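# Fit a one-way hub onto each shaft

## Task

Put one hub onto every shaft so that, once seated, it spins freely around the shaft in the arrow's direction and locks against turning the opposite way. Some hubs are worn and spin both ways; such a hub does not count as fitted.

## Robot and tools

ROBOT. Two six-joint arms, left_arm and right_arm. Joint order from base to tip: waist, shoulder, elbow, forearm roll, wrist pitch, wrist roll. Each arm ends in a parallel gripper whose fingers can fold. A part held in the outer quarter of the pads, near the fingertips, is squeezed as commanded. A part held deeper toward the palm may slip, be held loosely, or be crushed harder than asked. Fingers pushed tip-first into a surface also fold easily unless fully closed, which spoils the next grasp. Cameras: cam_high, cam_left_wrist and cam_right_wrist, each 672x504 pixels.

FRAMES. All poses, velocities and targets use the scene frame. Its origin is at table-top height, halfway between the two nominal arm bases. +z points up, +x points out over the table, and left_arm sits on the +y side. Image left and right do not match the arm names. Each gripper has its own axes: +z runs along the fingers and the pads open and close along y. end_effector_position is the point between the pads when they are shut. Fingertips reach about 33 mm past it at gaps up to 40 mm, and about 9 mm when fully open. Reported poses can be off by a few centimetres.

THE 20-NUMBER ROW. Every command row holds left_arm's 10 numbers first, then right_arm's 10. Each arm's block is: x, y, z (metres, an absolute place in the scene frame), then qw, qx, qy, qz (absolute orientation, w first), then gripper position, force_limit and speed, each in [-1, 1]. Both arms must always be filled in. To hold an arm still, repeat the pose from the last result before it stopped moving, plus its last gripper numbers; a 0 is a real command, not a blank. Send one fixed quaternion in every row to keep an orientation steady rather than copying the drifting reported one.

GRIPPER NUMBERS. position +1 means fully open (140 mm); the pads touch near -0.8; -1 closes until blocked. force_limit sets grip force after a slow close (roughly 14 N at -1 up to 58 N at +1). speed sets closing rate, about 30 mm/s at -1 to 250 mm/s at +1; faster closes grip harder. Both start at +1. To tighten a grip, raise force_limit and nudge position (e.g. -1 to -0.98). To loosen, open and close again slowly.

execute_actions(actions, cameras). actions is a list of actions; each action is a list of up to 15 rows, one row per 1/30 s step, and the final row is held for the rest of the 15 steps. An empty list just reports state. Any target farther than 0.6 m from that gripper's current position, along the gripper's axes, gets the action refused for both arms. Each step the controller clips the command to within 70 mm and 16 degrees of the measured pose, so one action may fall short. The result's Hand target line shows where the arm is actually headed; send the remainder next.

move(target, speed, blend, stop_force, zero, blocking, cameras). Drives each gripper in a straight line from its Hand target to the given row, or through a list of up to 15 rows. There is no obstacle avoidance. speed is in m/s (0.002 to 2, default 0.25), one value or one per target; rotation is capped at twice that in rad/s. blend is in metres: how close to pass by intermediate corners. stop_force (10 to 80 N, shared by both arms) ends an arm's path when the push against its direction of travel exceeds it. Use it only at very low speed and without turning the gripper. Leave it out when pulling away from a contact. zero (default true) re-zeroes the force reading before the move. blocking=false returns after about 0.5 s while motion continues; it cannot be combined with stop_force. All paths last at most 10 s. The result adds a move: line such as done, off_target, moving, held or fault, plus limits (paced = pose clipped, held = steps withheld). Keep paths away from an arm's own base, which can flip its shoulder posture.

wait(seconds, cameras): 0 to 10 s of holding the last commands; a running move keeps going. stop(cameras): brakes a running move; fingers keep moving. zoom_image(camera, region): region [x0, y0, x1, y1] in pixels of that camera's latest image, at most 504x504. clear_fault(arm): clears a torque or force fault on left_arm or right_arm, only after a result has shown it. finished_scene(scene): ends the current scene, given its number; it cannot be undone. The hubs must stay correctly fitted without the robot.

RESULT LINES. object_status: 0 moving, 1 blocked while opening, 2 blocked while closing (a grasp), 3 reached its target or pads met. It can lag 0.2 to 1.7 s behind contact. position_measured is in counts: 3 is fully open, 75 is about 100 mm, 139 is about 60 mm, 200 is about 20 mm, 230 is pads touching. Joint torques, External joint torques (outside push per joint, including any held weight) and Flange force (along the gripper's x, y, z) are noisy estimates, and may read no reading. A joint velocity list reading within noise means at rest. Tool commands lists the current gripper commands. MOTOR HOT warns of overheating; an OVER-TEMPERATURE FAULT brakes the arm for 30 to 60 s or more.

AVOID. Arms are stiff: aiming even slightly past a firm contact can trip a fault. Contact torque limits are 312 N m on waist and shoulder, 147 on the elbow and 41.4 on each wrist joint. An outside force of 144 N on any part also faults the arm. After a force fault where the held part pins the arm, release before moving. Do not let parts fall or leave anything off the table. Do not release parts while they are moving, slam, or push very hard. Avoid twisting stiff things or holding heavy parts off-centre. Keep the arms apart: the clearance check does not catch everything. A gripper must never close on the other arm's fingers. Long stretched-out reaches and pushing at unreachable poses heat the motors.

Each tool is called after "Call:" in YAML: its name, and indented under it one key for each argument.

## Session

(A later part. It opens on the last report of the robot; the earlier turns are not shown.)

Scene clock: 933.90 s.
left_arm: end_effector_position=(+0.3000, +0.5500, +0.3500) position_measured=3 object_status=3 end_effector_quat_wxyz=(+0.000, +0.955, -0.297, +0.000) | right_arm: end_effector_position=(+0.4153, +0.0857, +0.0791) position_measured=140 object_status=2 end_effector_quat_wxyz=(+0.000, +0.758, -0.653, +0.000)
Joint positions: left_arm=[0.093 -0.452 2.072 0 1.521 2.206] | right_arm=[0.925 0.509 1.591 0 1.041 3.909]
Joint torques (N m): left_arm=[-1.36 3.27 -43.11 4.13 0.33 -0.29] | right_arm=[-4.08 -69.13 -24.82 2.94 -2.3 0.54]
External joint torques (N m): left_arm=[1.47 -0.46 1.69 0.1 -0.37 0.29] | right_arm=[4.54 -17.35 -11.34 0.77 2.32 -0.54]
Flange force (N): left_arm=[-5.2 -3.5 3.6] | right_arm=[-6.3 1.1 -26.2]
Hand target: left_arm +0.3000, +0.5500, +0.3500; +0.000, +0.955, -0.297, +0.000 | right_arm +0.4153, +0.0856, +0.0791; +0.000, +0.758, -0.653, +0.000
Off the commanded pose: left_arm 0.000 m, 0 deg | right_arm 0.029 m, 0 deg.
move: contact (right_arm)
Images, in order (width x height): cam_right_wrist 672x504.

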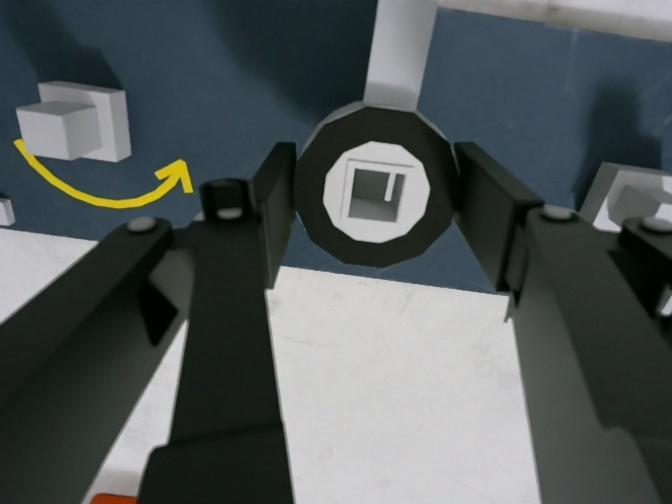

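Call:
move:
  target:
    - [0.30,0.55,0.35,0,0.955,-0.297,0,1,1,1,0.4153,0.0856,0.081,0,0.7576,-0.6528,0,-1,0,-1]
    - [0.30,0.55,0.35,0,0.955,-0.297,0,1,1,1,0.4151,0.0853,0.081,0,0.7576,-0.6528,0,-1,0,-1]
  speed: 0.05
  cameras: []

Call:
move:
  target:
    - [0.30,0.55,0.35,0,0.955,-0.297,0,1,1,1,0.4151,0.0853,0.074,0,0.7576,-0.6528,0,-1,0,-1]
  speed: 0.02
  stop_force: 10
  cameras: []

Call:
move:
  target:
    - [0.30,0.55,0.35,0,0.955,-0.297,0,1,1,1,0.4151,0.0853,0.081,0,0.7576,-0.6528,0,-1,0,-1]
    - [0.30,0.55,0.35,0,0.955,-0.297,0,1,1,1,0.4148,0.0856,0.081,0,0.7576,-0.6528,0,-1,0,-1]
  speed: 0.05
  cameras: []

Call:
move:
  target:
    - [0.30,0.55,0.35,0,0.955,-0.297,0,1,1,1,0.4148,0.0856,0.074,0,0.7576,-0.6528,0,-1,0,-1]
  speed: 0.02
  stop_force: 10
  cameras: ["cam_right_wrist"]

Call:
zoom_image:
  camera: "cam_right_wrist"
  region: [340, 150, 410, 220]

Scene clock: 953.53 s.
left_arm: end_effector_position=(+0.3000, +0.5500, +0.3500) position_measured=3 object_status=3 end_effector_quat_wxyz=(+0.000, +0.955, -0.297, +0.000) | right_arm: end_effector_position=(+0.4151, +0.0853, +0.0810) position_measured=140 object_status=2 end_effector_quat_wxyz=(+0.000, +0.758, -0.653, +0.000)
Joint positions: left_arm=[0.093 -0.452 2.072 0 1.521 2.206] | right_arm=[0.925 0.507 1.59 0 1.044 3.909]
Joint torques (N m): left_arm=[-1.65 3.13 -43.28 3.98 0.25 -0.33] | right_arm=[-2.75 -91.37 -35.24 3.11 -0.35 0.52]
External joint torques (N m): left_arm=[1.67 -0.04 1.88 0.25 -0.29 0.33] | right_arm=[2.8 5.1 -1 0.59 0.37 -0.51]
Flange force (N): left_arm=[-5.3 -4.5 3.8] | right_arm=[-9.1 -4.7 2.8]
Hand target: left_arm +0.3000, +0.5500, +0.3500; +0.000, +0.955, -0.297, +0.000 | right_arm +0.4151, +0.0853, +0.0810; +0.000, +0.758, -0.653, +0.000
Off the commanded pose: left_arm 0.000 m, 0 deg | right_arm 0.000 m, 0 deg.
move: done
No camera images: "cameras" was empty.

Scene clock: 954.30 s.
left_arm: end_effector_position=(+0.3000, +0.5500, +0.3500) position_measured=3 object_status=3 end_effector_quat_wxyz=(+0.000, +0.955, -0.297, +0.000) | right_arm: end_effector_position=(+0.4151, +0.0854, +0.0792) position_measured=140 object_status=2 end_effector_quat_wxyz=(+0.000, +0.758, -0.653, +0.000)
Joint positions: left_arm=[0.093 -0.452 2.072 0 1.521 2.206] | right_arm=[0.925 0.509 1.592 0 1.041 3.909]
Joint torques (N m): left_arm=[-1.68 4.23 -43.28 4.11 0.26 -0.31] | right_arm=[-3.69 -69.91 -25.5 3.01 -2.58 0.49]
External joint torques (N m): left_arm=[1.72 -1.11 1.89 0.11 -0.3 0.31] | right_arm=[3.91 -16.46 -10.64 0.67 2.6 -0.49]
Flange force (N): left_arm=[-6.8 -3.2 3.7] | right_arm=[-5.6 0.7 -25.4]
Hand target: left_arm +0.3000, +0.5500, +0.3500; +0.000, +0.955, -0.297, +0.000 | right_arm +0.4151, +0.0854, +0.0792; +0.000, +0.758, -0.653, +0.000
Off the commanded pose: left_arm 0.000 m, 0 deg | right_arm 0.005 m, 0 deg.
move: contact (right_arm)
No camera images: "cameras" was empty.

Scene clock: 955.00 s.
left_arm: end_effector_position=(+0.3000, +0.5500, +0.3500) position_measured=3 object_status=3 end_effector_quat_wxyz=(+0.000, +0.955, -0.297, +0.000) | right_arm: end_effector_position=(+0.4149, +0.0855, +0.0810) position_measured=140 object_status=2 end_effector_quat_wxyz=(+0.000, +0.758, -0.653, +0.000)
Joint positions: left_arm=[0.093 -0.452 2.072 0 1.521 2.206] | right_arm=[0.926 0.507 1.59 0 1.044 3.91]
Joint torques (N m): left_arm=[-1.88 3.16 -43.4 4.02 0.14 -0.26] | right_arm=[-1.54 -90.46 -35.04 3.12 -0.38 0.28]
External joint torques (N m): left_arm=[1.97 -0.17 2.07 0.21 -0.18 0.25] | right_arm=[1.89 4.16 -1.14 0.58 0.4 -0.28]
Flange force (N): left_arm=[-6.1 -4.8 3.9] | right_arm=[-7.8 -4.6 1.9]
Hand target: left_arm +0.3000, +0.5500, +0.3500; +0.000, +0.955, -0.297, +0.000 | right_arm +0.4148, +0.0856, +0.0810; +0.000, +0.758, -0.653, +0.000
Off the commanded pose: left_arm 0.000 m, 0 deg | right_arm 0.000 m, 0 deg.
move: done
No camera images: "cameras" was empty.

Scene clock: 955.77 s.
left_arm: end_effector_position=(+0.3000, +0.5500, +0.3500) position_measured=3 object_status=3 end_effector_quat_wxyz=(+0.000, +0.955, -0.297, +0.000) | right_arm: end_effector_position=(+0.4149, +0.0857, +0.0792) position_measured=140 object_status=2 end_effector_quat_wxyz=(+0.000, +0.758, -0.653, +0.000)
Joint positions: left_arm=[0.093 -0.452 2.072 0 1.521 2.206] | right_arm=[0.926 0.509 1.592 0 1.041 3.91]
Joint torques (N m): left_arm=[-1.38 3.82 -43.18 4.15 0.27 -0.25] | right_arm=[-2.9 -71 -25.73 3.15 -2.31 0.5]
External joint torques (N m): left_arm=[1.47 -1 1.74 0.08 -0.31 0.25] | right_arm=[3.17 -15.33 -10.36 0.54 2.33 -0.5]
Flange force (N): left_arm=[-5.9 -2.6 3.5] | right_arm=[-5.5 -0.5 -23.9]
Hand target: left_arm +0.3000, +0.5500, +0.3500; +0.000, +0.955, -0.297, +0.000 | right_arm +0.4149, +0.0857, +0.0792; +0.000, +0.758, -0.653, +0.000
Off the commanded pose: left_arm 0.000 m, 0 deg | right_arm 0.005 m, 0 deg.
move: contact (right_arm)
Images, in order (width x height): cam_right_wrist 672x504.

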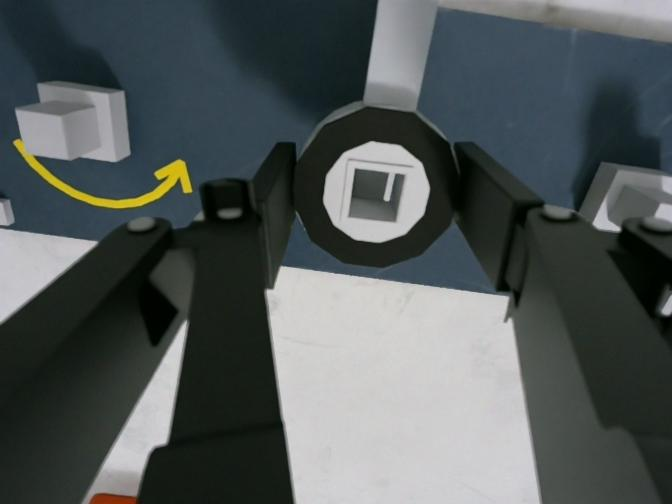

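Scaled by 7.200 from the camera's 672x504 image, which has a finer 960x720 frame.

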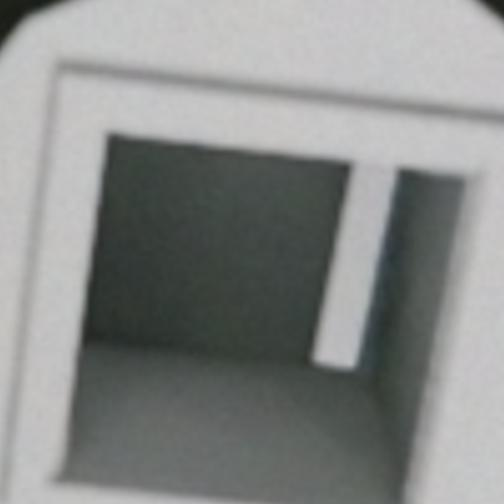

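Call:
move:
  target:
    - [0.30,0.55,0.35,0,0.955,-0.297,0,1,1,1,0.4149,0.0856,0.082,0,0.7576,-0.6528,0,-1,0,-1]
    - [0.30,0.55,0.35,0,0.955,-0.297,0,1,1,1,0.4150,0.0856,0.081,0,0.7490,-0.6626,0,-1,0,-1]
  speed: 0.05
  cameras: []

Call:
move:
  target:
    - [0.30,0.55,0.35,0,0.955,-0.297,0,1,1,1,0.4150,0.0856,0.05,0,0.7490,-0.6626,0,-1,0,-1]
  speed: 0.02
  stop_force: 10
  cameras: ["cam_right_wrist"]

Call:
zoom_image:
  camera: "cam_right_wrist"
  region: [340, 150, 410, 220]

Scene clock: 977.57 s.
left_arm: end_effector_position=(+0.3000, +0.5500, +0.3500) position_measured=3 object_status=3 end_effector_quat_wxyz=(+0.000, +0.955, -0.297, +0.000) | right_arm: end_effector_position=(+0.4150, +0.0856, +0.0810) position_measured=140 object_status=2 end_effector_quat_wxyz=(+0.000, +0.749, -0.663, +0.000)
Joint positions: left_arm=[0.093 -0.452 2.072 0 1.521 2.206] | right_arm=[0.926 0.507 1.59 0 1.044 3.936]
Joint torques (N m): left_arm=[-1.15 3.72 -43.08 4.1 0.25 -0.28] | right_arm=[-2.81 -90.23 -35.15 3.18 -0.4 0.34]
External joint torques (N m): left_arm=[1.26 -0.88 1.64 0.13 -0.29 0.28] | right_arm=[2.7 3.79 -1.13 0.53 0.42 -0.34]
Flange force (N): left_arm=[-5.3 -2.3 3.3] | right_arm=[-8.2 -3.4 1.6]
Hand target: left_arm +0.3000, +0.5500, +0.3500; +0.000, +0.955, -0.297, +0.000 | right_arm +0.4150, +0.0856, +0.0810; +0.000, +0.749, -0.663, +0.000
Off the commanded pose: left_arm 0.000 m, 0 deg | right_arm 0.000 m, 0 deg.
move: done
No camera images: "cameras" was empty.

Scene clock: 978.27 s.
left_arm: end_effector_position=(+0.3000, +0.5500, +0.3500) position_measured=3 object_status=3 end_effector_quat_wxyz=(+0.000, +0.955, -0.297, +0.000) | right_arm: end_effector_position=(+0.4150, +0.0857, +0.0791) position_measured=140 object_status=2 end_effector_quat_wxyz=(+0.000, +0.749, -0.663, +0.000)
Joint positions: left_arm=[0.093 -0.452 2.072 0 1.521 2.206] | right_arm=[0.926 0.509 1.591 0 1.041 3.936]
Joint torques (N m): left_arm=[-1.18 3.36 -43.47 4.11 0.3 -0.2] | right_arm=[-3.61 -66.21 -24.26 2.87 -3.11 0.46]
External joint torques (N m): left_arm=[1.29 -0.57 2.1 0.11 -0.33 0.2] | right_arm=[3.88 -20.18 -11.87 0.84 3.13 -0.46]
Flange force (N): left_arm=[-5.1 -2.3 4.2] | right_arm=[-4.2 2.1 -30.2]
Hand target: left_arm +0.3000, +0.5500, +0.3500; +0.000, +0.955, -0.297, +0.000 | right_arm +0.4150, +0.0857, +0.0791; +0.000, +0.749, -0.663, +0.000
Off the commanded pose: left_arm 0.000 m, 0 deg | right_arm 0.029 m, 0 deg.
move: contact (right_arm)
Images, in order (width x height): cam_right_wrist 672x504.

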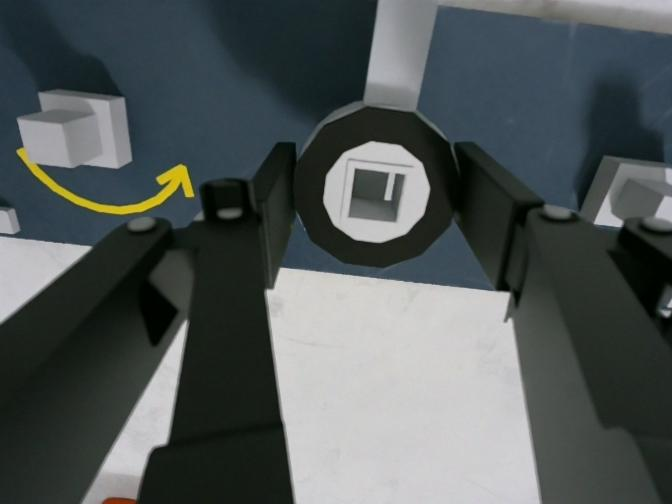

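Scaled by 7.200 from the camera's 672x504 image, which has a finer 960x720 frame.

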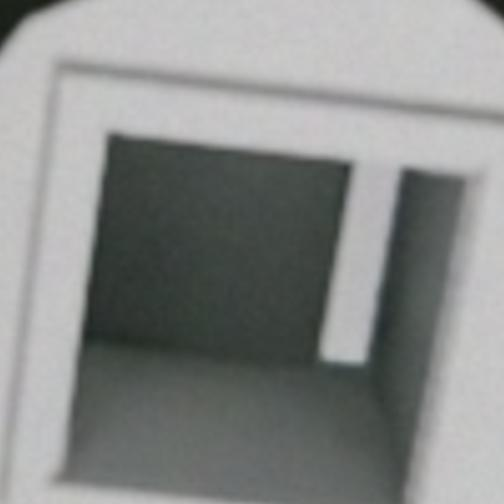

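Call:
move:
  target:
    - [0.30,0.55,0.35,0,0.955,-0.297,0,1,1,1,0.4150,0.0856,0.081,0,0.7490,-0.6626,0,-1,0,-1]
    - [0.30,0.55,0.35,0,0.955,-0.297,0,1,1,1,0.4150,0.0853,0.081,0,0.7490,-0.6626,0,-1,0,-1]
  speed: 0.05
  cameras: []

Call:
move:
  target:
    - [0.30,0.55,0.35,0,0.955,-0.297,0,1,1,1,0.4150,0.0853,0.05,0,0.7490,-0.6626,0,-1,0,-1]
  speed: 0.02
  stop_force: 10
  cameras: ["cam_right_wrist"]

Call:
zoom_image:
  camera: "cam_right_wrist"
  region: [340, 150, 410, 220]

Scene clock: 993.77 s.
left_arm: end_effector_position=(+0.3000, +0.5500, +0.3500) position_measured=3 object_status=3 end_effector_quat_wxyz=(+0.000, +0.955, -0.297, +0.000) | right_arm: end_effector_position=(+0.4150, +0.0853, +0.0810) position_measured=140 object_status=2 end_effector_quat_wxyz=(+0.000, +0.749, -0.663, +0.000)
Joint positions: left_arm=[0.093 -0.452 2.072 0 1.521 2.206] | right_arm=[0.925 0.507 1.59 0 1.044 3.936]
Joint torques (N m): left_arm=[-1.62 3.18 -43.1 4.13 0.24 -0.32] | right_arm=[-2.41 -90.7 -35.61 3.05 -0.33 0.55]
External joint torques (N m): left_arm=[1.66 0.03 1.78 0.09 -0.28 0.32] | right_arm=[3 4.2 -0.64 0.67 0.36 -0.55]
Flange force (N): left_arm=[-5.1 -4.6 3.6] | right_arm=[-7.9 -2.9 2.4]
Hand target: left_arm +0.3000, +0.5500, +0.3500; +0.000, +0.955, -0.297, +0.000 | right_arm +0.4150, +0.0853, +0.0810; +0.000, +0.749, -0.663, +0.000
Off the commanded pose: left_arm 0.000 m, 0 deg | right_arm 0.000 m, 0 deg.
move: done
No camera images: "cameras" was empty.

Scene clock: 994.50 s.
left_arm: end_effector_position=(+0.3000, +0.5500, +0.3500) position_measured=3 object_status=3 end_effector_quat_wxyz=(+0.000, +0.955, -0.297, +0.000) | right_arm: end_effector_position=(+0.4151, +0.0854, +0.0790) position_measured=140 object_status=2 end_effector_quat_wxyz=(+0.000, +0.749, -0.663, +0.000)
Joint positions: left_arm=[0.093 -0.452 2.072 0 1.521 2.206] | right_arm=[0.925 0.509 1.592 0 1.041 3.935]
Joint torques (N m): left_arm=[-1.13 3.35 -43.32 4.01 0.28 -0.21] | right_arm=[-3.55 -67.8 -24.57 2.81 -2.82 0.49]
External joint torques (N m): left_arm=[1.13 -0.04 1.97 0.22 -0.32 0.21] | right_arm=[3.67 -18.65 -11.6 0.89 2.84 -0.49]
Flange force (N): left_arm=[-4.0 -2.6 4.0] | right_arm=[-4.9 1.0 -28.3]
Hand target: left_arm +0.3000, +0.5500, +0.3500; +0.000, +0.955, -0.297, +0.000 | right_arm +0.4151, +0.0854, +0.0790; +0.000, +0.749, -0.663, +0.000
Off the commanded pose: left_arm 0.000 m, 0 deg | right_arm 0.029 m, 0 deg.
move: contact (right_arm)
Images, in order (width x height): cam_right_wrist 672x504.

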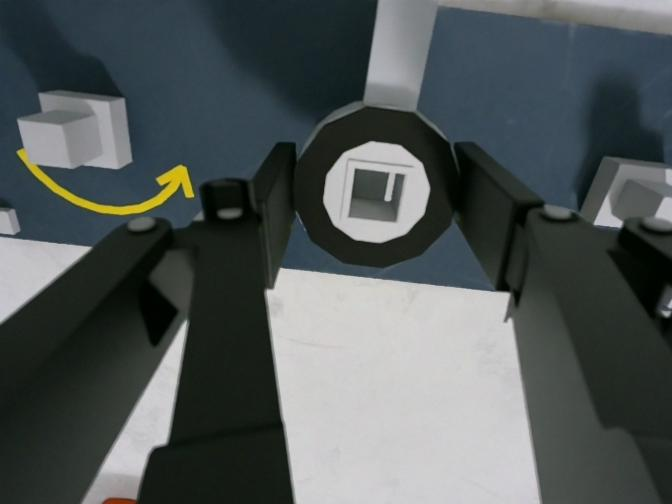

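Scaled by 7.200 from the camera's 672x504 image, which has a finer 960x720 frame.

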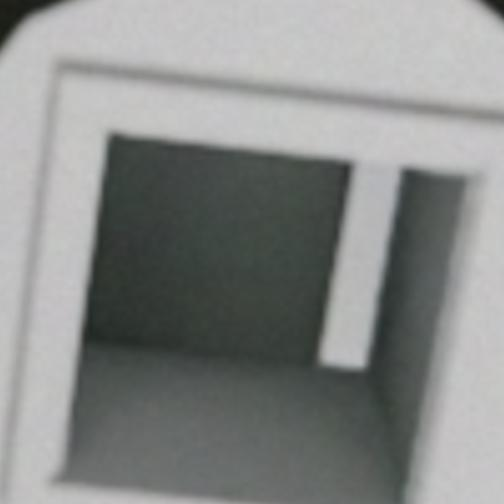

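Call:
move:
  target:
    - [0.30,0.55,0.35,0,0.955,-0.297,0,1,1,1,0.4150,0.0853,0.081,0,0.7490,-0.6626,0,-1,0,-1]
    - [0.30,0.55,0.35,0,0.955,-0.297,0,1,1,1,0.4147,0.0853,0.081,0,0.7490,-0.6626,0,-1,0,-1]
  speed: 0.05
  cameras: []

Call:
move:
  target:
    - [0.30,0.55,0.35,0,0.955,-0.297,0,1,1,1,0.4147,0.0853,0.073,0,0.7490,-0.6626,0,-1,0,-1]
  speed: 0.02
  stop_force: 10
  cameras: ["cam_right_wrist"]

Call:
zoom_image:
  camera: "cam_right_wrist"
  region: [340, 150, 410, 220]

Scene clock: 1010.10 s.
left_arm: end_effector_position=(+0.3000, +0.5500, +0.3500) position_measured=3 object_status=3 end_effector_quat_wxyz=(+0.000, +0.955, -0.297, +0.000) | right_arm: end_effector_position=(+0.4149, +0.0852, +0.0810) position_measured=140 object_status=2 end_effector_quat_wxyz=(+0.000, +0.749, -0.663, +0.000)
Joint positions: left_arm=[0.093 -0.452 2.072 0 1.521 2.206] | right_arm=[0.926 0.507 1.591 0 1.044 3.936]
Joint torques (N m): left_arm=[-2.1 3.68 -43.28 4.13 0.25 -0.25] | right_arm=[-3.25 -90.65 -35.4 3.14 -0.27 0.57]
External joint torques (N m): left_arm=[2.22 -0.95 1.92 0.1 -0.28 0.25] | right_arm=[3.39 4.39 -0.83 0.56 0.3 -0.57]
Flange force (N): left_arm=[-7.5 -4.6 3.8] | right_arm=[-8.7 -3.0 2.5]
Hand target: left_arm +0.3000, +0.5500, +0.3500; +0.000, +0.955, -0.297, +0.000 | right_arm +0.4147, +0.0853, +0.0810; +0.000, +0.749, -0.663, +0.000
Off the commanded pose: left_arm 0.000 m, 0 deg | right_arm 0.000 m, 0 deg.
move: done
No camera images: "cameras" was empty.

Scene clock: 1010.83 s.
left_arm: end_effector_position=(+0.3000, +0.5500, +0.3500) position_measured=3 object_status=3 end_effector_quat_wxyz=(+0.000, +0.955, -0.297, +0.000) | right_arm: end_effector_position=(+0.4148, +0.0853, +0.0790) position_measured=140 object_status=2 end_effector_quat_wxyz=(+0.000, +0.749, -0.663, +0.000)
Joint positions: left_arm=[0.093 -0.452 2.072 0 1.521 2.206] | right_arm=[0.926 0.508 1.592 0 1.04 3.936]
Joint torques (N m): left_arm=[-1.71 3.49 -43.57 4.05 0.31 -0.29] | right_arm=[-2.59 -67.25 -24.56 3.3 -2.82 0.53]
External joint torques (N m): left_arm=[1.75 -0.42 2.28 0.17 -0.34 0.29] | right_arm=[2.9 -19.08 -11.57 0.39 2.84 -0.53]
Flange force (N): left_arm=[-6.1 -3.9 4.6] | right_arm=[-3.7 0.8 -28.6]
Hand target: left_arm +0.3000, +0.5500, +0.3500; +0.000, +0.955, -0.297, +0.000 | right_arm +0.4148, +0.0853, +0.0790; +0.000, +0.749, -0.663, +0.000
Off the commanded pose: left_arm 0.000 m, 0 deg | right_arm 0.006 m, 0 deg.
move: contact (right_arm)
Images, in order (width x height): cam_right_wrist 672x504.

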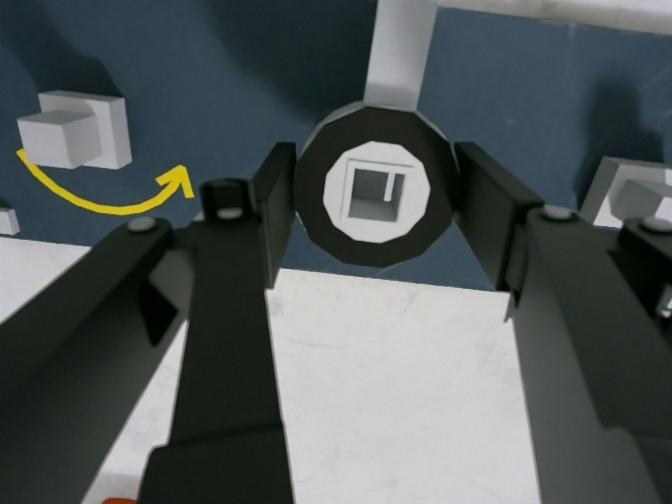

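Scaled by 7.200 from the camera's 672x504 image, which has a finer 960x720 frame.

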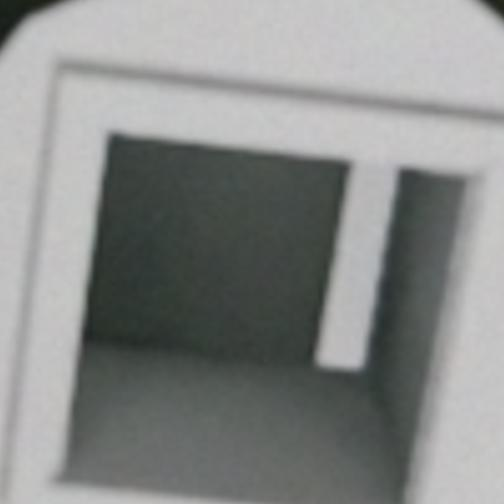

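Call:
move:
  target:
    - [0.30,0.55,0.35,0,0.955,-0.297,0,1,1,1,0.4147,0.0853,0.080,0,0.7490,-0.6626,0,-1,0,-1]
    - [0.30,0.55,0.35,0,0.955,-0.297,0,1,1,1,0.4147,0.0849,0.080,0,0.7490,-0.6626,0,-1,0,-1]
  speed: 0.05
  cameras: []

Call:
move:
  target:
    - [0.30,0.55,0.35,0,0.955,-0.297,0,1,1,1,0.4147,0.0849,0.0745,0,0.7490,-0.6626,0,-1,0,-1]
  speed: 0.02
  stop_force: 10
  cameras: ["cam_right_wrist"]

Call:
zoom_image:
  camera: "cam_right_wrist"
  region: [340, 150, 410, 220]

Call:
move:
  target:
    - [0.30,0.55,0.35,0,0.955,-0.297,0,1,1,1,0.4147,0.0849,0.0795,0,0.7490,-0.6626,0,-1,0,-1]
    - [0.30,0.55,0.35,0,0.955,-0.297,0,1,1,1,0.4143,0.0851,0.0795,0,0.7490,-0.6626,0,-1,0,-1]
  speed: 0.05
  cameras: []

Call:
move:
  target:
    - [0.30,0.55,0.35,0,0.955,-0.297,0,1,1,1,0.4143,0.0851,0.0745,0,0.7490,-0.6626,0,-1,0,-1]
  speed: 0.02
  stop_force: 10
  cameras: ["cam_right_wrist"]

Call:
zoom_image:
  camera: "cam_right_wrist"
  region: [340, 150, 410, 220]

Scene clock: 1031.93 s.
left_arm: end_effector_position=(+0.3000, +0.5500, +0.3500) position_measured=3 object_status=3 end_effector_quat_wxyz=(+0.000, +0.955, -0.297, +0.000) | right_arm: end_effector_position=(+0.4145, +0.0850, +0.0800) position_measured=140 object_status=2 end_effector_quat_wxyz=(+0.000, +0.749, -0.663, +0.000)
Joint positions: left_arm=[0.093 -0.452 2.072 0 1.521 2.206] | right_arm=[0.926 0.507 1.592 0 1.042 3.936]
Joint torques (N m): left_arm=[-1.54 2.66 -42.73 4.12 0.22 -0.19] | right_arm=[-2.73 -90.03 -35.58 3.11 -0.38 0.48]
External joint torques (N m): left_arm=[1.56 0.61 1.42 0.1 -0.27 0.19] | right_arm=[3.24 3.69 -0.58 0.58 0.41 -0.48]
Flange force (N): left_arm=[-3.6 -4.9 3.0] | right_arm=[-7.5 -2.0 1.9]
Hand target: left_arm +0.3000, +0.5500, +0.3500; +0.000, +0.955, -0.297, +0.000 | right_arm +0.4147, +0.0849, +0.0800; +0.000, +0.749, -0.663, +0.000
Off the commanded pose: left_arm 0.000 m, 0 deg | right_arm 0.000 m, 0 deg.
move: done
No camera images: "cameras" was empty.

Scene clock: 1032.67 s.
left_arm: end_effector_position=(+0.3000, +0.5500, +0.3500) position_measured=3 object_status=3 end_effector_quat_wxyz=(+0.000, +0.955, -0.297, +0.000) | right_arm: end_effector_position=(+0.4147, +0.0850, +0.0791) position_measured=140 object_status=2 end_effector_quat_wxyz=(+0.000, +0.749, -0.663, +0.000)
Joint positions: left_arm=[0.093 -0.452 2.072 0 1.521 2.206] | right_arm=[0.926 0.508 1.593 0 1.04 3.935]
Joint torques (N m): left_arm=[-1.15 3.18 -43.38 4.01 0.26 -0.27] | right_arm=[-3.76 -70.7 -26.08 2.91 -2.37 0.56]
External joint torques (N m): left_arm=[1.19 -0.24 1.98 0.21 -0.29 0.27] | right_arm=[4.06 -15.63 -10.04 0.79 2.39 -0.56]
Flange force (N): left_arm=[-4.5 -2.7 4.0] | right_arm=[-5.4 1.1 -24.0]
Hand target: left_arm +0.3000, +0.5500, +0.3500; +0.000, +0.955, -0.297, +0.000 | right_arm +0.4147, +0.0850, +0.0791; +0.000, +0.749, -0.663, +0.000
Off the commanded pose: left_arm 0.000 m, 0 deg | right_arm 0.005 m, 0 deg.
move: contact (right_arm)
Images, in order (width x height): cam_right_wrist 672x504.

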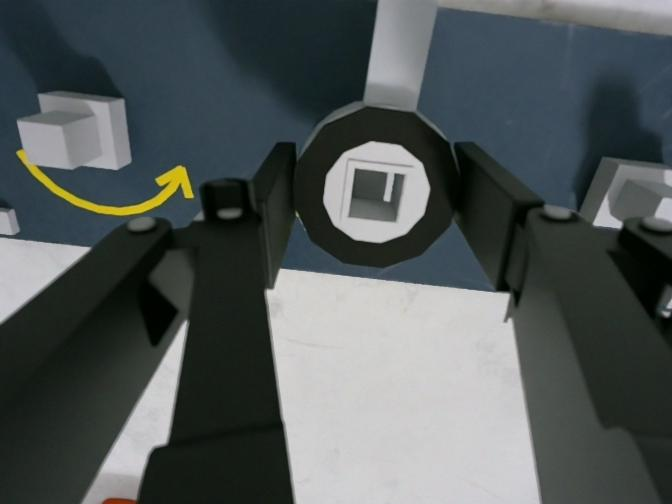

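Scaled by 7.200 from the camera's 672x504 image, which has a finer 960x720 frame.

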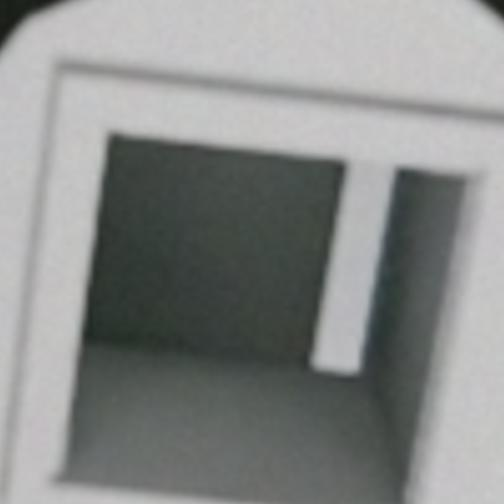

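Scene clock: 1033.37 s.
left_arm: end_effector_position=(+0.3000, +0.5500, +0.3500) position_measured=3 object_status=3 end_effector_quat_wxyz=(+0.000, +0.955, -0.297, +0.000) | right_arm: end_effector_position=(+0.4144, +0.0850, +0.0795) position_measured=140 object_status=2 end_effector_quat_wxyz=(+0.000, +0.749, -0.663, +0.000)
Joint positions: left_arm=[0.093 -0.452 2.072 0 1.521 2.206] | right_arm=[0.926 0.508 1.593 0 1.041 3.936]
Joint torques (N m): left_arm=[-1.48 3.06 -43.13 4.08 0.23 -0.22] | right_arm=[-1.46 -89.13 -33.58 3.18 -0.3 0.57]
External joint torques (N m): left_arm=[1.64 -0.49 1.72 0.14 -0.27 0.22] | right_arm=[1.83 2.79 -2.56 0.51 0.32 -0.57]
Flange force (N): left_arm=[-5.5 -3.6 3.4] | right_arm=[-8.5 -5.5 -0.1]
Hand target: left_arm +0.3000, +0.5500, +0.3500; +0.000, +0.955, -0.297, +0.000 | right_arm +0.4143, +0.0851, +0.0795; +0.000, +0.749, -0.663, +0.000
Off the commanded pose: left_arm 0.000 m, 0 deg | right_arm 0.000 m, 0 deg.
move: done
No camera images: "cameras" was empty.

Scene clock: 1034.03 s.
left_arm: end_effector_position=(+0.3000, +0.5500, +0.3500) position_measured=3 object_status=3 end_effector_quat_wxyz=(+0.000, +0.955, -0.297, +0.000) | right_arm: end_effector_position=(+0.4143, +0.0851, +0.0791) position_measured=140 object_status=2 end_effector_quat_wxyz=(+0.000, +0.749, -0.663, +0.000)
Joint positions: left_arm=[0.093 -0.452 2.072 0 1.521 2.206] | right_arm=[0.926 0.508 1.593 0 1.04 3.936]
Joint torques (N m): left_arm=[-1.88 3.12 -43.31 4.06 0.31 -0.31] | right_arm=[-2.09 -72.51 -27.41 3.57 -2.65 0.46]
External joint torques (N m): left_arm=[1.94 -0.09 1.99 0.16 -0.35 0.31] | right_arm=[2.37 -13.74 -8.69 0.13 2.68 -0.46]
Flange force (N): left_arm=[-5.9 -5.1 4.1] | right_arm=[-3.8 -0.2 -21.9]
Hand target: left_arm +0.3000, +0.5500, +0.3500; +0.000, +0.955, -0.297, +0.000 | right_arm +0.4143, +0.0851, +0.0791; +0.000, +0.749, -0.663, +0.000
Off the commanded pose: left_arm 0.000 m, 0 deg | right_arm 0.005 m, 0 deg.
move: contact (right_arm)
Images, in order (width x height): cam_right_wrist 672x504.

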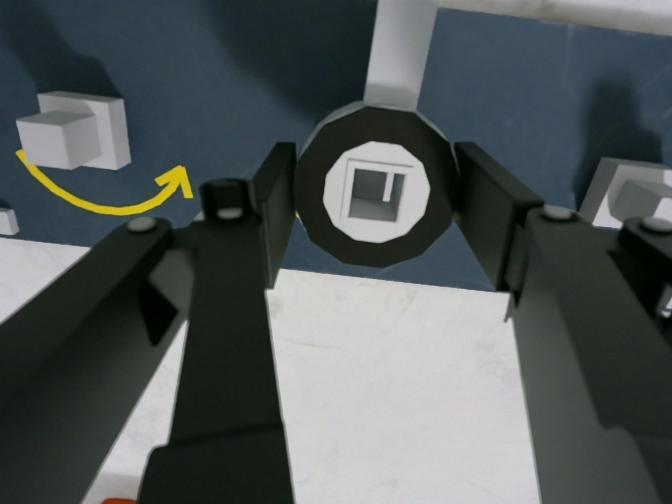

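Scaled by 7.200 from the camera's 672x504 image, which has a finer 960x720 frame.

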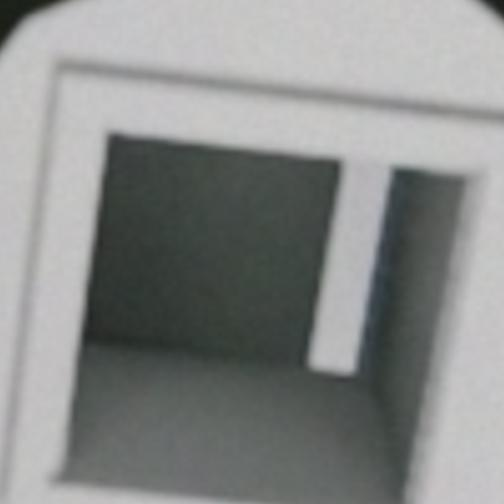

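Call:
move:
  target:
    - [0.30,0.55,0.35,0,0.955,-0.297,0,1,1,1,0.4145,0.0852,0.081,0,0.7490,-0.6626,0,-1,0,-1]
    - [0.30,0.55,0.35,0,0.955,-0.297,0,1,1,1,0.4149,0.0854,0.081,0,0.7390,-0.6737,0,-1,0,-1]
  speed: 0.05
  cameras: []

Call:
move:
  target:
    - [0.30,0.55,0.35,0,0.955,-0.297,0,1,1,1,0.4149,0.0854,0.06,0,0.7390,-0.6737,0,-1,0,-1]
  speed: 0.02
  stop_force: 10
  cameras: ["cam_right_wrist"]

Call:
zoom_image:
  camera: "cam_right_wrist"
  region: [340, 150, 410, 220]

Scene clock: 1058.87 s.
left_arm: end_effector_position=(+0.3000, +0.5500, +0.3500) position_measured=3 object_status=3 end_effector_quat_wxyz=(+0.000, +0.955, -0.297, +0.000) | right_arm: end_effector_position=(+0.4149, +0.0854, +0.0811) position_measured=140 object_status=2 end_effector_quat_wxyz=(+0.000, +0.739, -0.674, +0.000)
Joint positions: left_arm=[0.093 -0.452 2.072 0 1.521 2.206] | right_arm=[0.926 0.507 1.59 0 1.044 3.965]
Joint torques (N m): left_arm=[-1.59 3.29 -43.48 4.11 0.23 -0.24] | right_arm=[-3.15 -90.73 -35.2 3.09 -0.33 0.78]
External joint torques (N m): left_arm=[1.58 0.16 2.23 0.1 -0.27 0.24] | right_arm=[3.69 4.48 -0.98 0.61 0.36 -0.78]
Flange force (N): left_arm=[-4.9 -4.0 4.4] | right_arm=[-9.2 -3.0 2.3]
Hand target: left_arm +0.3000, +0.5500, +0.3500; +0.000, +0.955, -0.297, +0.000 | right_arm +0.4149, +0.0854, +0.0810; +0.000, +0.739, -0.674, +0.000
Off the commanded pose: left_arm 0.000 m, 0 deg | right_arm 0.000 m, 0 deg.
move: done
No camera images: "cameras" was empty.

Scene clock: 1059.57 s.
left_arm: end_effector_position=(+0.3000, +0.5500, +0.3500) position_measured=3 object_status=3 end_effector_quat_wxyz=(+0.000, +0.955, -0.297, +0.000) | right_arm: end_effector_position=(+0.4150, +0.0855, +0.0790) position_measured=140 object_status=2 end_effector_quat_wxyz=(+0.000, +0.739, -0.674, +0.000)
Joint positions: left_arm=[0.093 -0.452 2.072 0 1.521 2.206] | right_arm=[0.926 0.509 1.592 0 1.041 3.966]
Joint torques (N m): left_arm=[-1.74 3.34 -43.34 4.08 0.27 -0.37] | right_arm=[-3.83 -66.98 -24.04 2.93 -2.82 0.48]
External joint torques (N m): left_arm=[1.85 -0.48 1.92 0.15 -0.31 0.37] | right_arm=[4.1 -19.46 -12.13 0.77 2.85 -0.48]
Flange force (N): left_arm=[-6.4 -4.5 3.9] | right_arm=[-5.3 1.5 -29.4]
Hand target: left_arm +0.3000, +0.5500, +0.3500; +0.000, +0.955, -0.297, +0.000 | right_arm +0.4149, +0.0855, +0.0790; +0.000, +0.739, -0.674, +0.000
Off the commanded pose: left_arm 0.000 m, 0 deg | right_arm 0.019 m, 0 deg.
move: contact (right_arm)
Images, in order (width x height): cam_right_wrist 672x504.

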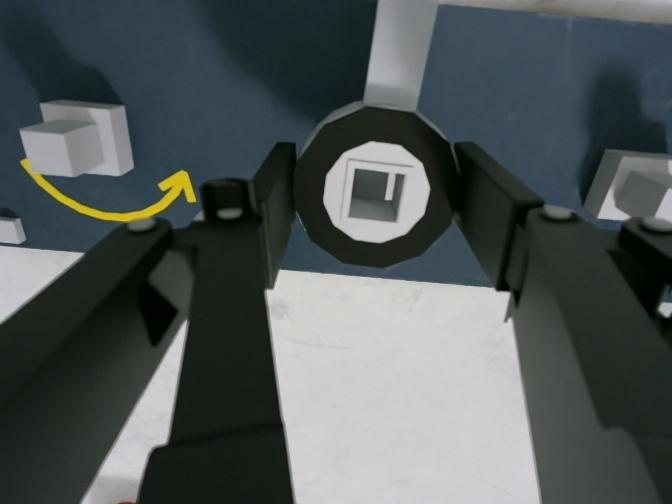

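Scaled by 7.200 from the camera's 672x504 image, which has a finer 960x720 frame.

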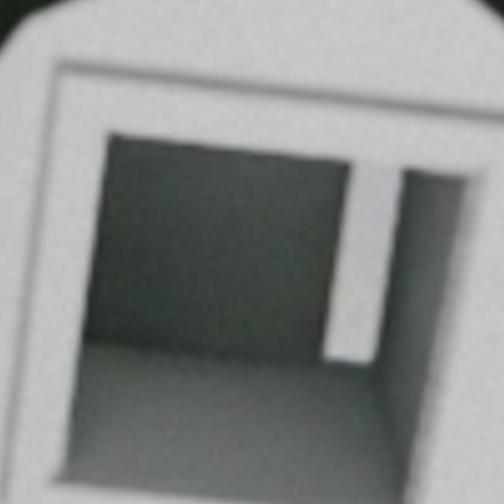

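Call:
execute_actions:
  actions:
    - [[0.30,0.55,0.35,0,0.955,-0.297,0,1,1,1,0.4150,0.0854,0.0791,0,0.7390,-0.6737,0,-1,0,-1]]
    - [[0.30,0.55,0.35,0,0.955,-0.297,0,1,1,1,0.4150,0.0854,0.0791,0,0.7457,-0.6663,0,-1,0,-1]]
    - [[0.30,0.55,0.35,0,0.955,-0.297,0,1,1,1,0.4150,0.0854,0.0791,0,0.7518,-0.6594,0,-1,0,-1]]
    - [[0.30,0.55,0.35,0,0.955,-0.297,0,1,1,1,0.4150,0.0854,0.0791,0,0.7576,-0.6528,0,-1,0,-1]]
    - [[0.30,0.55,0.35,0,0.955,-0.297,0,1,1,1,0.4150,0.0854,0.0791,0,0.7632,-0.6461,0,-1,0,-1]]
  cameras: ["cam_right_wrist"]

Call:
zoom_image:
  camera: "cam_right_wrist"
  region: [340, 150, 410, 220]

Scene clock: 1108.10 s.
left_arm: end_effector_position=(+0.3000, +0.5500, +0.3500) position_measured=3 object_status=3 end_effector_quat_wxyz=(+0.000, +0.955, -0.297, +0.000) | right_arm: end_effector_position=(+0.4150, +0.0854, +0.0791) position_measured=140 object_status=2 end_effector_quat_wxyz=(+0.000, +0.763, -0.646, +0.000)
Joint positions: left_arm=[0.093 -0.452 2.072 0 1.521 2.206] | right_arm=[0.926 0.509 1.592 0 1.041 3.892]
Joint torques (N m): left_arm=[-1.79 3.05 -43.16 4.09 0.28 -0.34] | right_arm=[-1.84 -73.41 -24.61 3.56 -0.43 0.47]
External joint torques (N m): left_arm=[1.77 0.47 1.92 0.12 -0.33 0.34] | right_arm=[2.32 -13.02 -11.51 0.14 0.45 -0.47]
External joint torques at the end of the 1st action: left_arm=[1.2 -0.57 2.01 0.2 -0.26 0.19] | right_arm=[5.1 -15.32 -11.31 1.37 1.39 -0.51]
External joint torques at the end of the 2nd action: left_arm=[1.93 -0.09 1.78 0.12 -0.31 0.25] | right_arm=[3.63 -14 -11.67 0.62 0.95 -0.4]
External joint torques at the end of the 3rd action: left_arm=[1.93 -0.85 1.78 0.24 -0.34 0.31] | right_arm=[1.7 -13.29 -11.37 0.1 0.58 -0.39]
External joint torques at the end of the 4th action: left_arm=[1.72 -0.6 1.77 0.06 -0.39 0.29] | right_arm=[1.47 -12.56 -11.55 0.07 0.45 -0.47]
Flange force (N): left_arm=[-4.8 -5.5 4.0] | right_arm=[-7.7 -4.2 -19.9]
Flange force at the end of the 1st action (N): left_arm=[-4.9 -2.0 3.9] | right_arm=[-8.2 0.1 -23.1]
Flange force at the end of the 2nd action (N): left_arm=[-5.6 -5.0 3.7] | right_arm=[-8.5 -2.6 -21.6]
Flange force at the end of the 3rd action (N): left_arm=[-6.8 -4.2 3.6] | right_arm=[-6.7 -4.3 -20.2]
Flange force at the end of the 4th action (N): left_arm=[-5.9 -4.0 3.7] | right_arm=[-7.4 -5.5 -19.6]
Hand target: left_arm +0.3000, +0.5500, +0.3500; +0.000, +0.955, -0.297, +0.000 | right_arm +0.4150, +0.0854, +0.0791; +0.000, +0.763, -0.646, +0.000
Off the commanded pose: left_arm 0.000 m, 0 deg | right_arm 0.000 m, 0 deg.
Images, in order (width x height): cam_right_wrist 672x504.

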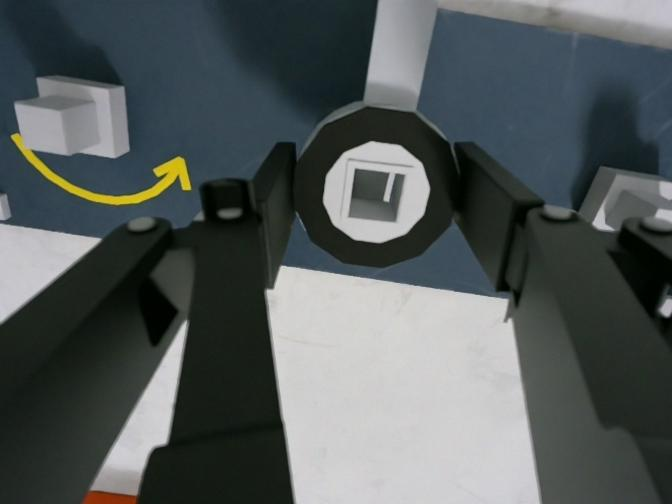

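Scaled by 7.200 from the camera's 672x504 image, which has a finer 960x720 frame.

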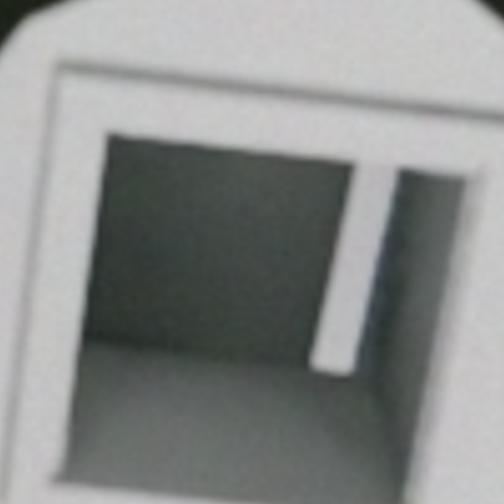

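Call:
execute_actions:
  actions:
    - [[0.30,0.55,0.35,0,0.955,-0.297,0,1,1,1,0.4150,0.0850,0.0792,0,0.7564,-0.6541,0,-1,0,-1]]
    - [[0.30,0.55,0.35,0,0.955,-0.297,0,1,1,1,0.4150,0.0853,0.0791,0,0.7564,-0.6541,0,-1,0,-1]]
    - [[0.30,0.55,0.35,0,0.955,-0.297,0,1,1,1,0.4150,0.0856,0.0791,0,0.7564,-0.6541,0,-1,0,-1]]
    - [[0.30,0.55,0.35,0,0.955,-0.297,0,1,1,1,0.4150,0.0859,0.0791,0,0.7564,-0.6541,0,-1,0,-1]]
    - [[0.30,0.55,0.35,0,0.955,-0.297,0,1,1,1,0.4150,0.0862,0.0791,0,0.7564,-0.6541,0,-1,0,-1]]
  cameras: []

Call:
execute_actions:
  actions:
    - [[0.30,0.55,0.35,0,0.955,-0.297,0,1,1,1,0.4154,0.0862,0.0791,0,0.7564,-0.6541,0,-1,0,-1]]
    - [[0.30,0.55,0.35,0,0.955,-0.297,0,1,1,1,0.4154,0.0859,0.0791,0,0.7564,-0.6541,0,-1,0,-1]]
    - [[0.30,0.55,0.35,0,0.955,-0.297,0,1,1,1,0.4154,0.0856,0.0791,0,0.7564,-0.6541,0,-1,0,-1]]
    - [[0.30,0.55,0.35,0,0.955,-0.297,0,1,1,1,0.4154,0.0853,0.0791,0,0.7564,-0.6541,0,-1,0,-1]]
    - [[0.30,0.55,0.35,0,0.955,-0.297,0,1,1,1,0.4154,0.0850,0.0791,0,0.7564,-0.6541,0,-1,0,-1]]
  cameras: ["cam_right_wrist"]

Call:
zoom_image:
  camera: "cam_right_wrist"
  region: [340, 150, 410, 220]

Scene clock: 1148.77 s.
left_arm: end_effector_position=(+0.3000, +0.5500, +0.3500) position_measured=3 object_status=3 end_effector_quat_wxyz=(+0.000, +0.955, -0.297, +0.000) | right_arm: end_effector_position=(+0.4150, +0.0862, +0.0791) position_measured=140 object_status=2 end_effector_quat_wxyz=(+0.000, +0.756, -0.654, +0.000)
Joint positions: left_arm=[0.093 -0.452 2.072 0 1.521 2.206] | right_arm=[0.926 0.51 1.59 0 1.042 3.914]
Joint torques (N m): left_arm=[-1.59 3.13 -43.38 4.08 0.32 -0.24] | right_arm=[0.62 -72.81 -27.03 4.47 -2.41 0.46]
External joint torques (N m): left_arm=[1.59 0.18 2.1 0.13 -0.35 0.24] | right_arm=[-0.18 -13.77 -9.12 -0.77 2.43 -0.46]
External joint torques at the end of the 1st action: left_arm=[1.83 0.29 1.73 0.15 -0.3 0.26] | right_arm=[5.1 -7.98 -10.8 1.47 -1.03 -0.6]
External joint torques at the end of the 2nd action: left_arm=[1.52 -0.39 1.9 0.15 -0.32 0.3] | right_arm=[5.92 -10.38 -7.3 1.5 2.21 -0.53]
External joint torques at the end of the 3rd action: left_arm=[1.55 0.06 1.98 0.19 -0.33 0.28] | right_arm=[0.46 -13.63 -8.09 -0.5 2.99 -0.49]
External joint torques at the end of the 4th action: left_arm=[1.33 -0.21 1.85 0.1 -0.29 0.28] | right_arm=[0.32 -13.7 -8.85 -0.63 2.39 -0.48]
Flange force (N): left_arm=[-4.8 -4.2 4.3] | right_arm=[-2.0 -3.0 -21.8]
Flange force at the end of the 1st action (N): left_arm=[-4.9 -5.3 3.6] | right_arm=[-13.2 -4.5 -13.0]
Flange force at the end of the 2nd action (N): left_arm=[-5.4 -3.6 3.9] | right_arm=[-7.8 2.1 -17.4]
Flange force at the end of the 3rd action (N): left_arm=[-4.9 -4.1 4.1] | right_arm=[-1.4 -1.4 -21.8]
Flange force at the end of the 4th action (N): left_arm=[-4.7 -3.2 3.7] | right_arm=[-2.1 -2.2 -21.5]
Hand target: left_arm +0.3000, +0.5500, +0.3500; +0.000, +0.955, -0.297, +0.000 | right_arm +0.4150, +0.0862, +0.0791; +0.000, +0.756, -0.654, +0.000
Off the commanded pose: left_arm 0.000 m, 0 deg | right_arm 0.000 m, 0 deg.
No camera images: "cameras" was empty.

Scene clock: 1151.47 s.
left_arm: end_effector_position=(+0.3000, +0.5500, +0.3500) position_measured=3 object_status=3 end_effector_quat_wxyz=(+0.000, +0.955, -0.297, +0.000) | right_arm: end_effector_position=(+0.4154, +0.0850, +0.0791) position_measured=140 object_status=2 end_effector_quat_wxyz=(+0.000, +0.756, -0.654, +0.000)
Joint positions: left_arm=[0.093 -0.452 2.072 0 1.521 2.206] | right_arm=[0.925 0.509 1.592 0 1.041 3.912]
Joint torques (N m): left_arm=[-1.35 3.18 -43.38 4.04 0.29 -0.31] | right_arm=[-5.2 -74.46 -22.85 2.1 1.29 0.52]
External joint torques (N m): left_arm=[1.42 -0.35 1.96 0.19 -0.33 0.31] | right_arm=[5.57 -11.94 -13.3 1.6 -1.27 -0.52]
External joint torques at the end of the 1st action: left_arm=[1.77 0.03 1.77 0.09 -0.32 0.25] | right_arm=[5.52 -13.88 -7.94 1.14 3.19 -0.38]
External joint torques at the end of the 2nd action: left_arm=[1.22 0.17 1.81 0.18 -0.32 0.2] | right_arm=[8.48 -15.53 -13.17 2.52 0.06 -0.54]
External joint torques at the end of the 3rd action: left_arm=[1.66 -0.21 1.88 0.16 -0.24 0.22] | right_arm=[6.87 -12.97 -13.78 1.86 -1.09 -0.5]
External joint torques at the end of the 4th action: left_arm=[2.15 -0.74 1.7 0.18 -0.34 0.22] | right_arm=[5.58 -12.36 -13.66 1.56 -1.15 -0.54]
Flange force (N): left_arm=[-5.2 -3.4 4.0] | right_arm=[-13.6 -4.0 -17.7]
Flange force at the end of the 1st action (N): left_arm=[-5.2 -4.7 3.7] | right_arm=[-5.7 3.6 -22.2]
Flange force at the end of the 2nd action (N): left_arm=[-3.8 -3.2 3.8] | right_arm=[-13.3 1.4 -22.6]
Flange force at the end of the 3rd action (N): left_arm=[-5.3 -3.9 3.7] | right_arm=[-14.7 -2.7 -19.2]
Flange force at the end of the 4th action (N): left_arm=[-6.8 -4.8 3.5] | right_arm=[-13.9 -4.2 -18.5]
Hand target: left_arm +0.3000, +0.5500, +0.3500; +0.000, +0.955, -0.297, +0.000 | right_arm +0.4154, +0.0850, +0.0791; +0.000, +0.756, -0.654, +0.000
Off the commanded pose: left_arm 0.000 m, 0 deg | right_arm 0.000 m, 0 deg.
Images, in order (width x height): cam_right_wrist 672x504.

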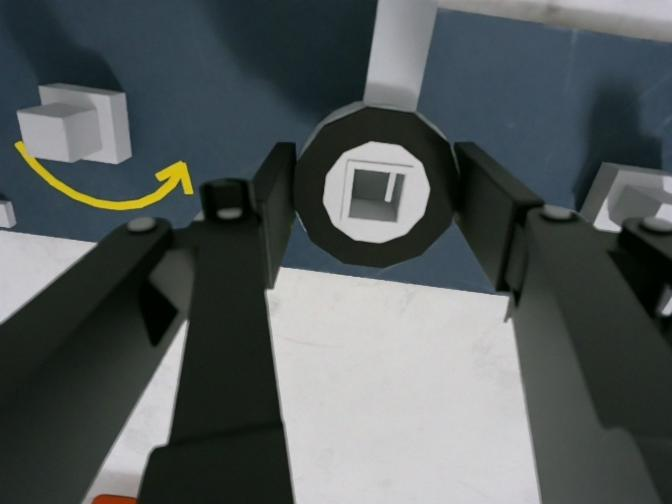

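Scaled by 7.200 from the camera's 672x504 image, which has a finer 960x720 frame.

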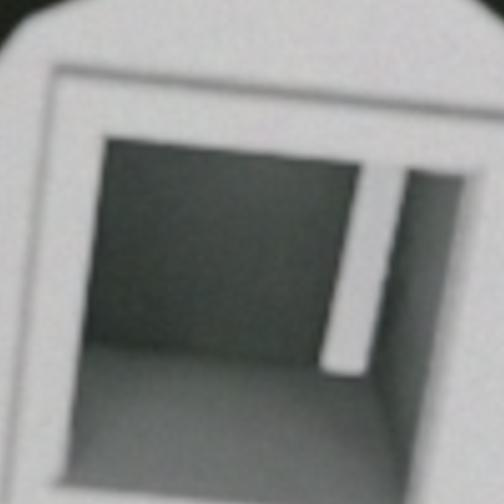

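Call:
zoom_image:
  camera: "cam_right_wrist"
  region: [375, 165, 411, 209]

Scaled by 11.455 from the camera's 672x504 image, which has a finer 960x720 frame.

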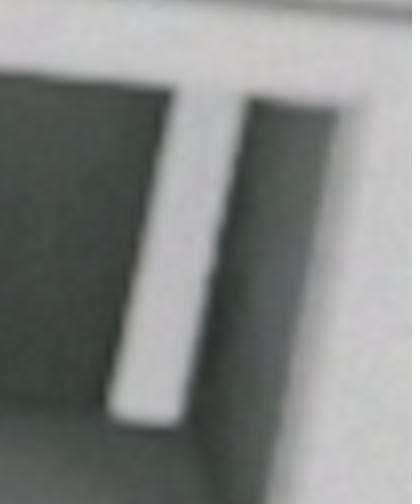

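Call:
execute_actions:
  actions:
    - [[0.30,0.55,0.35,0,0.955,-0.297,0,1,1,1,0.4154,0.0854,0.0795,0,0.7564,-0.6541,0,-1,0,-1]]
    - [[0.30,0.55,0.35,0,0.955,-0.297,0,1,1,1,0.4154,0.0854,0.0790,0,0.7564,-0.6541,0,-1,0,-1]]
    - [[0.30,0.55,0.35,0,0.955,-0.297,0,1,1,1,0.4150,0.0854,0.0790,0,0.7564,-0.6541,0,-1,0,-1]]
    - [[0.30,0.55,0.35,0,0.955,-0.297,0,1,1,1,0.4146,0.0854,0.0790,0,0.7564,-0.6541,0,-1,0,-1]]
    - [[0.30,0.55,0.35,0,0.955,-0.297,0,1,1,1,0.4142,0.0854,0.0790,0,0.7564,-0.6541,0,-1,0,-1]]
  cameras: []

Call:
execute_actions:
  actions:
    - [[0.30,0.55,0.35,0,0.955,-0.297,0,1,1,1,0.4142,0.0857,0.0795,0,0.7564,-0.6541,0,-1,0,-1]]
    - [[0.30,0.55,0.35,0,0.955,-0.297,0,1,1,1,0.4145,0.0857,0.0790,0,0.7564,-0.6541,0,-1,0,-1]]
    - [[0.30,0.55,0.35,0,0.955,-0.297,0,1,1,1,0.4149,0.0857,0.0790,0,0.7564,-0.6541,0,-1,0,-1]]
    - [[0.30,0.55,0.35,0,0.955,-0.297,0,1,1,1,0.4153,0.0857,0.0790,0,0.7564,-0.6541,0,-1,0,-1]]
    - [[0.30,0.55,0.35,0,0.955,-0.297,0,1,1,1,0.4157,0.0857,0.0790,0,0.7564,-0.6541,0,-1,0,-1]]
  cameras: ["cam_right_wrist"]

Call:
zoom_image:
  camera: "cam_right_wrist"
  region: [340, 150, 410, 220]

Scene clock: 1223.60 s.
left_arm: end_effector_position=(+0.3000, +0.5500, +0.3500) position_measured=3 object_status=3 end_effector_quat_wxyz=(+0.000, +0.955, -0.297, +0.000) | right_arm: end_effector_position=(+0.4142, +0.0854, +0.0790) position_measured=140 object_status=2 end_effector_quat_wxyz=(+0.000, +0.756, -0.654, +0.000)
Joint positions: left_arm=[0.093 -0.452 2.072 0 1.521 2.206] | right_arm=[0.926 0.508 1.593 0 1.041 3.914]
Joint torques (N m): left_arm=[-1.77 3.52 -43.14 4.07 0.24 -0.28] | right_arm=[1.93 -70.22 -19.78 4.94 1.53 0.49]
External joint torques (N m): left_arm=[1.83 -0.53 1.8 0.15 -0.27 0.28] | right_arm=[-1.97 -15.98 -16.3 -1.26 -1.51 -0.49]
External joint torques at the end of the 1st action: left_arm=[2.1 -0.34 1.95 0.19 -0.26 0.27] | right_arm=[2.52 4.96 -1.2 0.62 0.43 -0.44]
External joint torques at the end of the 2nd action: left_arm=[1.27 0 1.63 0.14 -0.39 0.27] | right_arm=[2.62 -16.41 -10.28 0.24 2.65 -0.46]
External joint torques at the end of the 3rd action: left_arm=[1.22 -0.38 1.97 0.13 -0.19 0.37] | right_arm=[-3.76 -19.74 -16.5 -2.06 -0.1 -0.45]
External joint torques at the end of the 4th action: left_arm=[1.52 -0.82 1.95 0.12 -0.27 0.34] | right_arm=[-1.96 -16.15 -16.65 -1.53 -1.56 -0.43]
Flange force (N): left_arm=[-6.1 -4.2 3.6] | right_arm=[-7.5 -11.3 -22.9]
Flange force at the end of the 1st action (N): left_arm=[-6.5 -5.1 3.8] | right_arm=[-9.2 -5.0 2.5]
Flange force at the end of the 2nd action (N): left_arm=[-4.1 -3.5 3.5] | right_arm=[-4.0 0.0 -25.2]
Flange force at the end of the 3rd action (N): left_arm=[-5.0 -2.8 3.8] | right_arm=[-3.3 -10.5 -28.3]
Flange force at the end of the 4th action (N): left_arm=[-6.1 -3.0 3.8] | right_arm=[-7.9 -11.6 -23.2]
Hand target: left_arm +0.3000, +0.5500, +0.3500; +0.000, +0.955, -0.297, +0.000 | right_arm +0.4142, +0.0854, +0.0790; +0.000, +0.756, -0.654, +0.000
Off the commanded pose: left_arm 0.000 m, 0 deg | right_arm 0.000 m, 0 deg.
No camera images: "cameras" was empty.

Scene clock: 1226.30 s.
left_arm: end_effector_position=(+0.3000, +0.5500, +0.3500) position_measured=3 object_status=3 end_effector_quat_wxyz=(+0.000, +0.955, -0.297, +0.000) | right_arm: end_effector_position=(+0.4157, +0.0857, +0.0790) position_measured=140 object_status=2 end_effector_quat_wxyz=(+0.000, +0.756, -0.654, +0.000)
Joint positions: left_arm=[0.093 -0.452 2.072 0 1.521 2.206] | right_arm=[0.925 0.51 1.59 0 1.042 3.913]
Joint torques (N m): left_arm=[-2.13 3.45 -43.28 4.02 0.3 -0.21] | right_arm=[-9 -68.5 -24.5 1.01 -2.33 0.5]
External joint torques (N m): left_arm=[2.19 -0.31 1.98 0.2 -0.34 0.21] | right_arm=[9.15 -17.85 -11.54 2.67 2.35 -0.5]
External joint torques at the end of the 1st action: left_arm=[2.01 -0.97 1.69 0.15 -0.26 0.2] | right_arm=[2.69 2.59 -1.74 0.43 0.53 -0.48]
External joint torques at the end of the 2nd action: left_arm=[1.65 -0.18 1.82 0.16 -0.32 0.29] | right_arm=[5.1 -14.01 -8.21 1.47 3.19 -0.49]
External joint torques at the end of the 3rd action: left_arm=[2.02 -0.43 1.95 0.15 -0.32 0.29] | right_arm=[7.5 -17.64 -11.72 2.32 2.1 -0.49]
External joint torques at the end of the 4th action: left_arm=[1.19 0.02 1.77 0.15 -0.37 0.25] | right_arm=[9.11 -17.84 -11.76 2.7 2.26 -0.52]
Flange force (N): left_arm=[-6.5 -5.2 4.1] | right_arm=[-10.3 5.4 -26.8]
Flange force at the end of the 1st action (N): left_arm=[-6.9 -4.0 3.3] | right_arm=[-7.9 -3.5 0.0]
Flange force at the end of the 2nd action (N): left_arm=[-5.3 -4.2 3.8] | right_arm=[-5.6 2.8 -22.5]
Flange force at the end of the 3rd action (N): left_arm=[-6.5 -4.8 3.9] | right_arm=[-9.2 3.6 -26.4]
Flange force at the end of the 4th action (N): left_arm=[-3.9 -3.1 3.8] | right_arm=[-10.6 5.1 -26.9]
Hand target: left_arm +0.3000, +0.5500, +0.3500; +0.000, +0.955, -0.297, +0.000 | right_arm +0.4157, +0.0857, +0.0790; +0.000, +0.756, -0.654, +0.000
Off the commanded pose: left_arm 0.000 m, 0 deg | right_arm 0.000 m, 0 deg.
Images, in order (width x height): cam_right_wrist 672x504.

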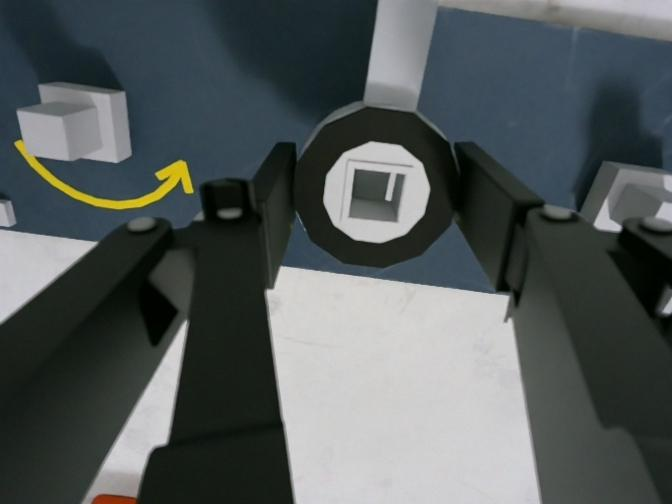

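Scaled by 7.200 from the camera's 672x504 image, which has a finer 960x720 frame.

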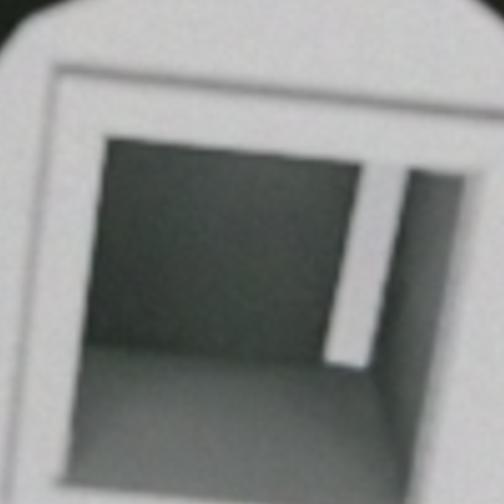

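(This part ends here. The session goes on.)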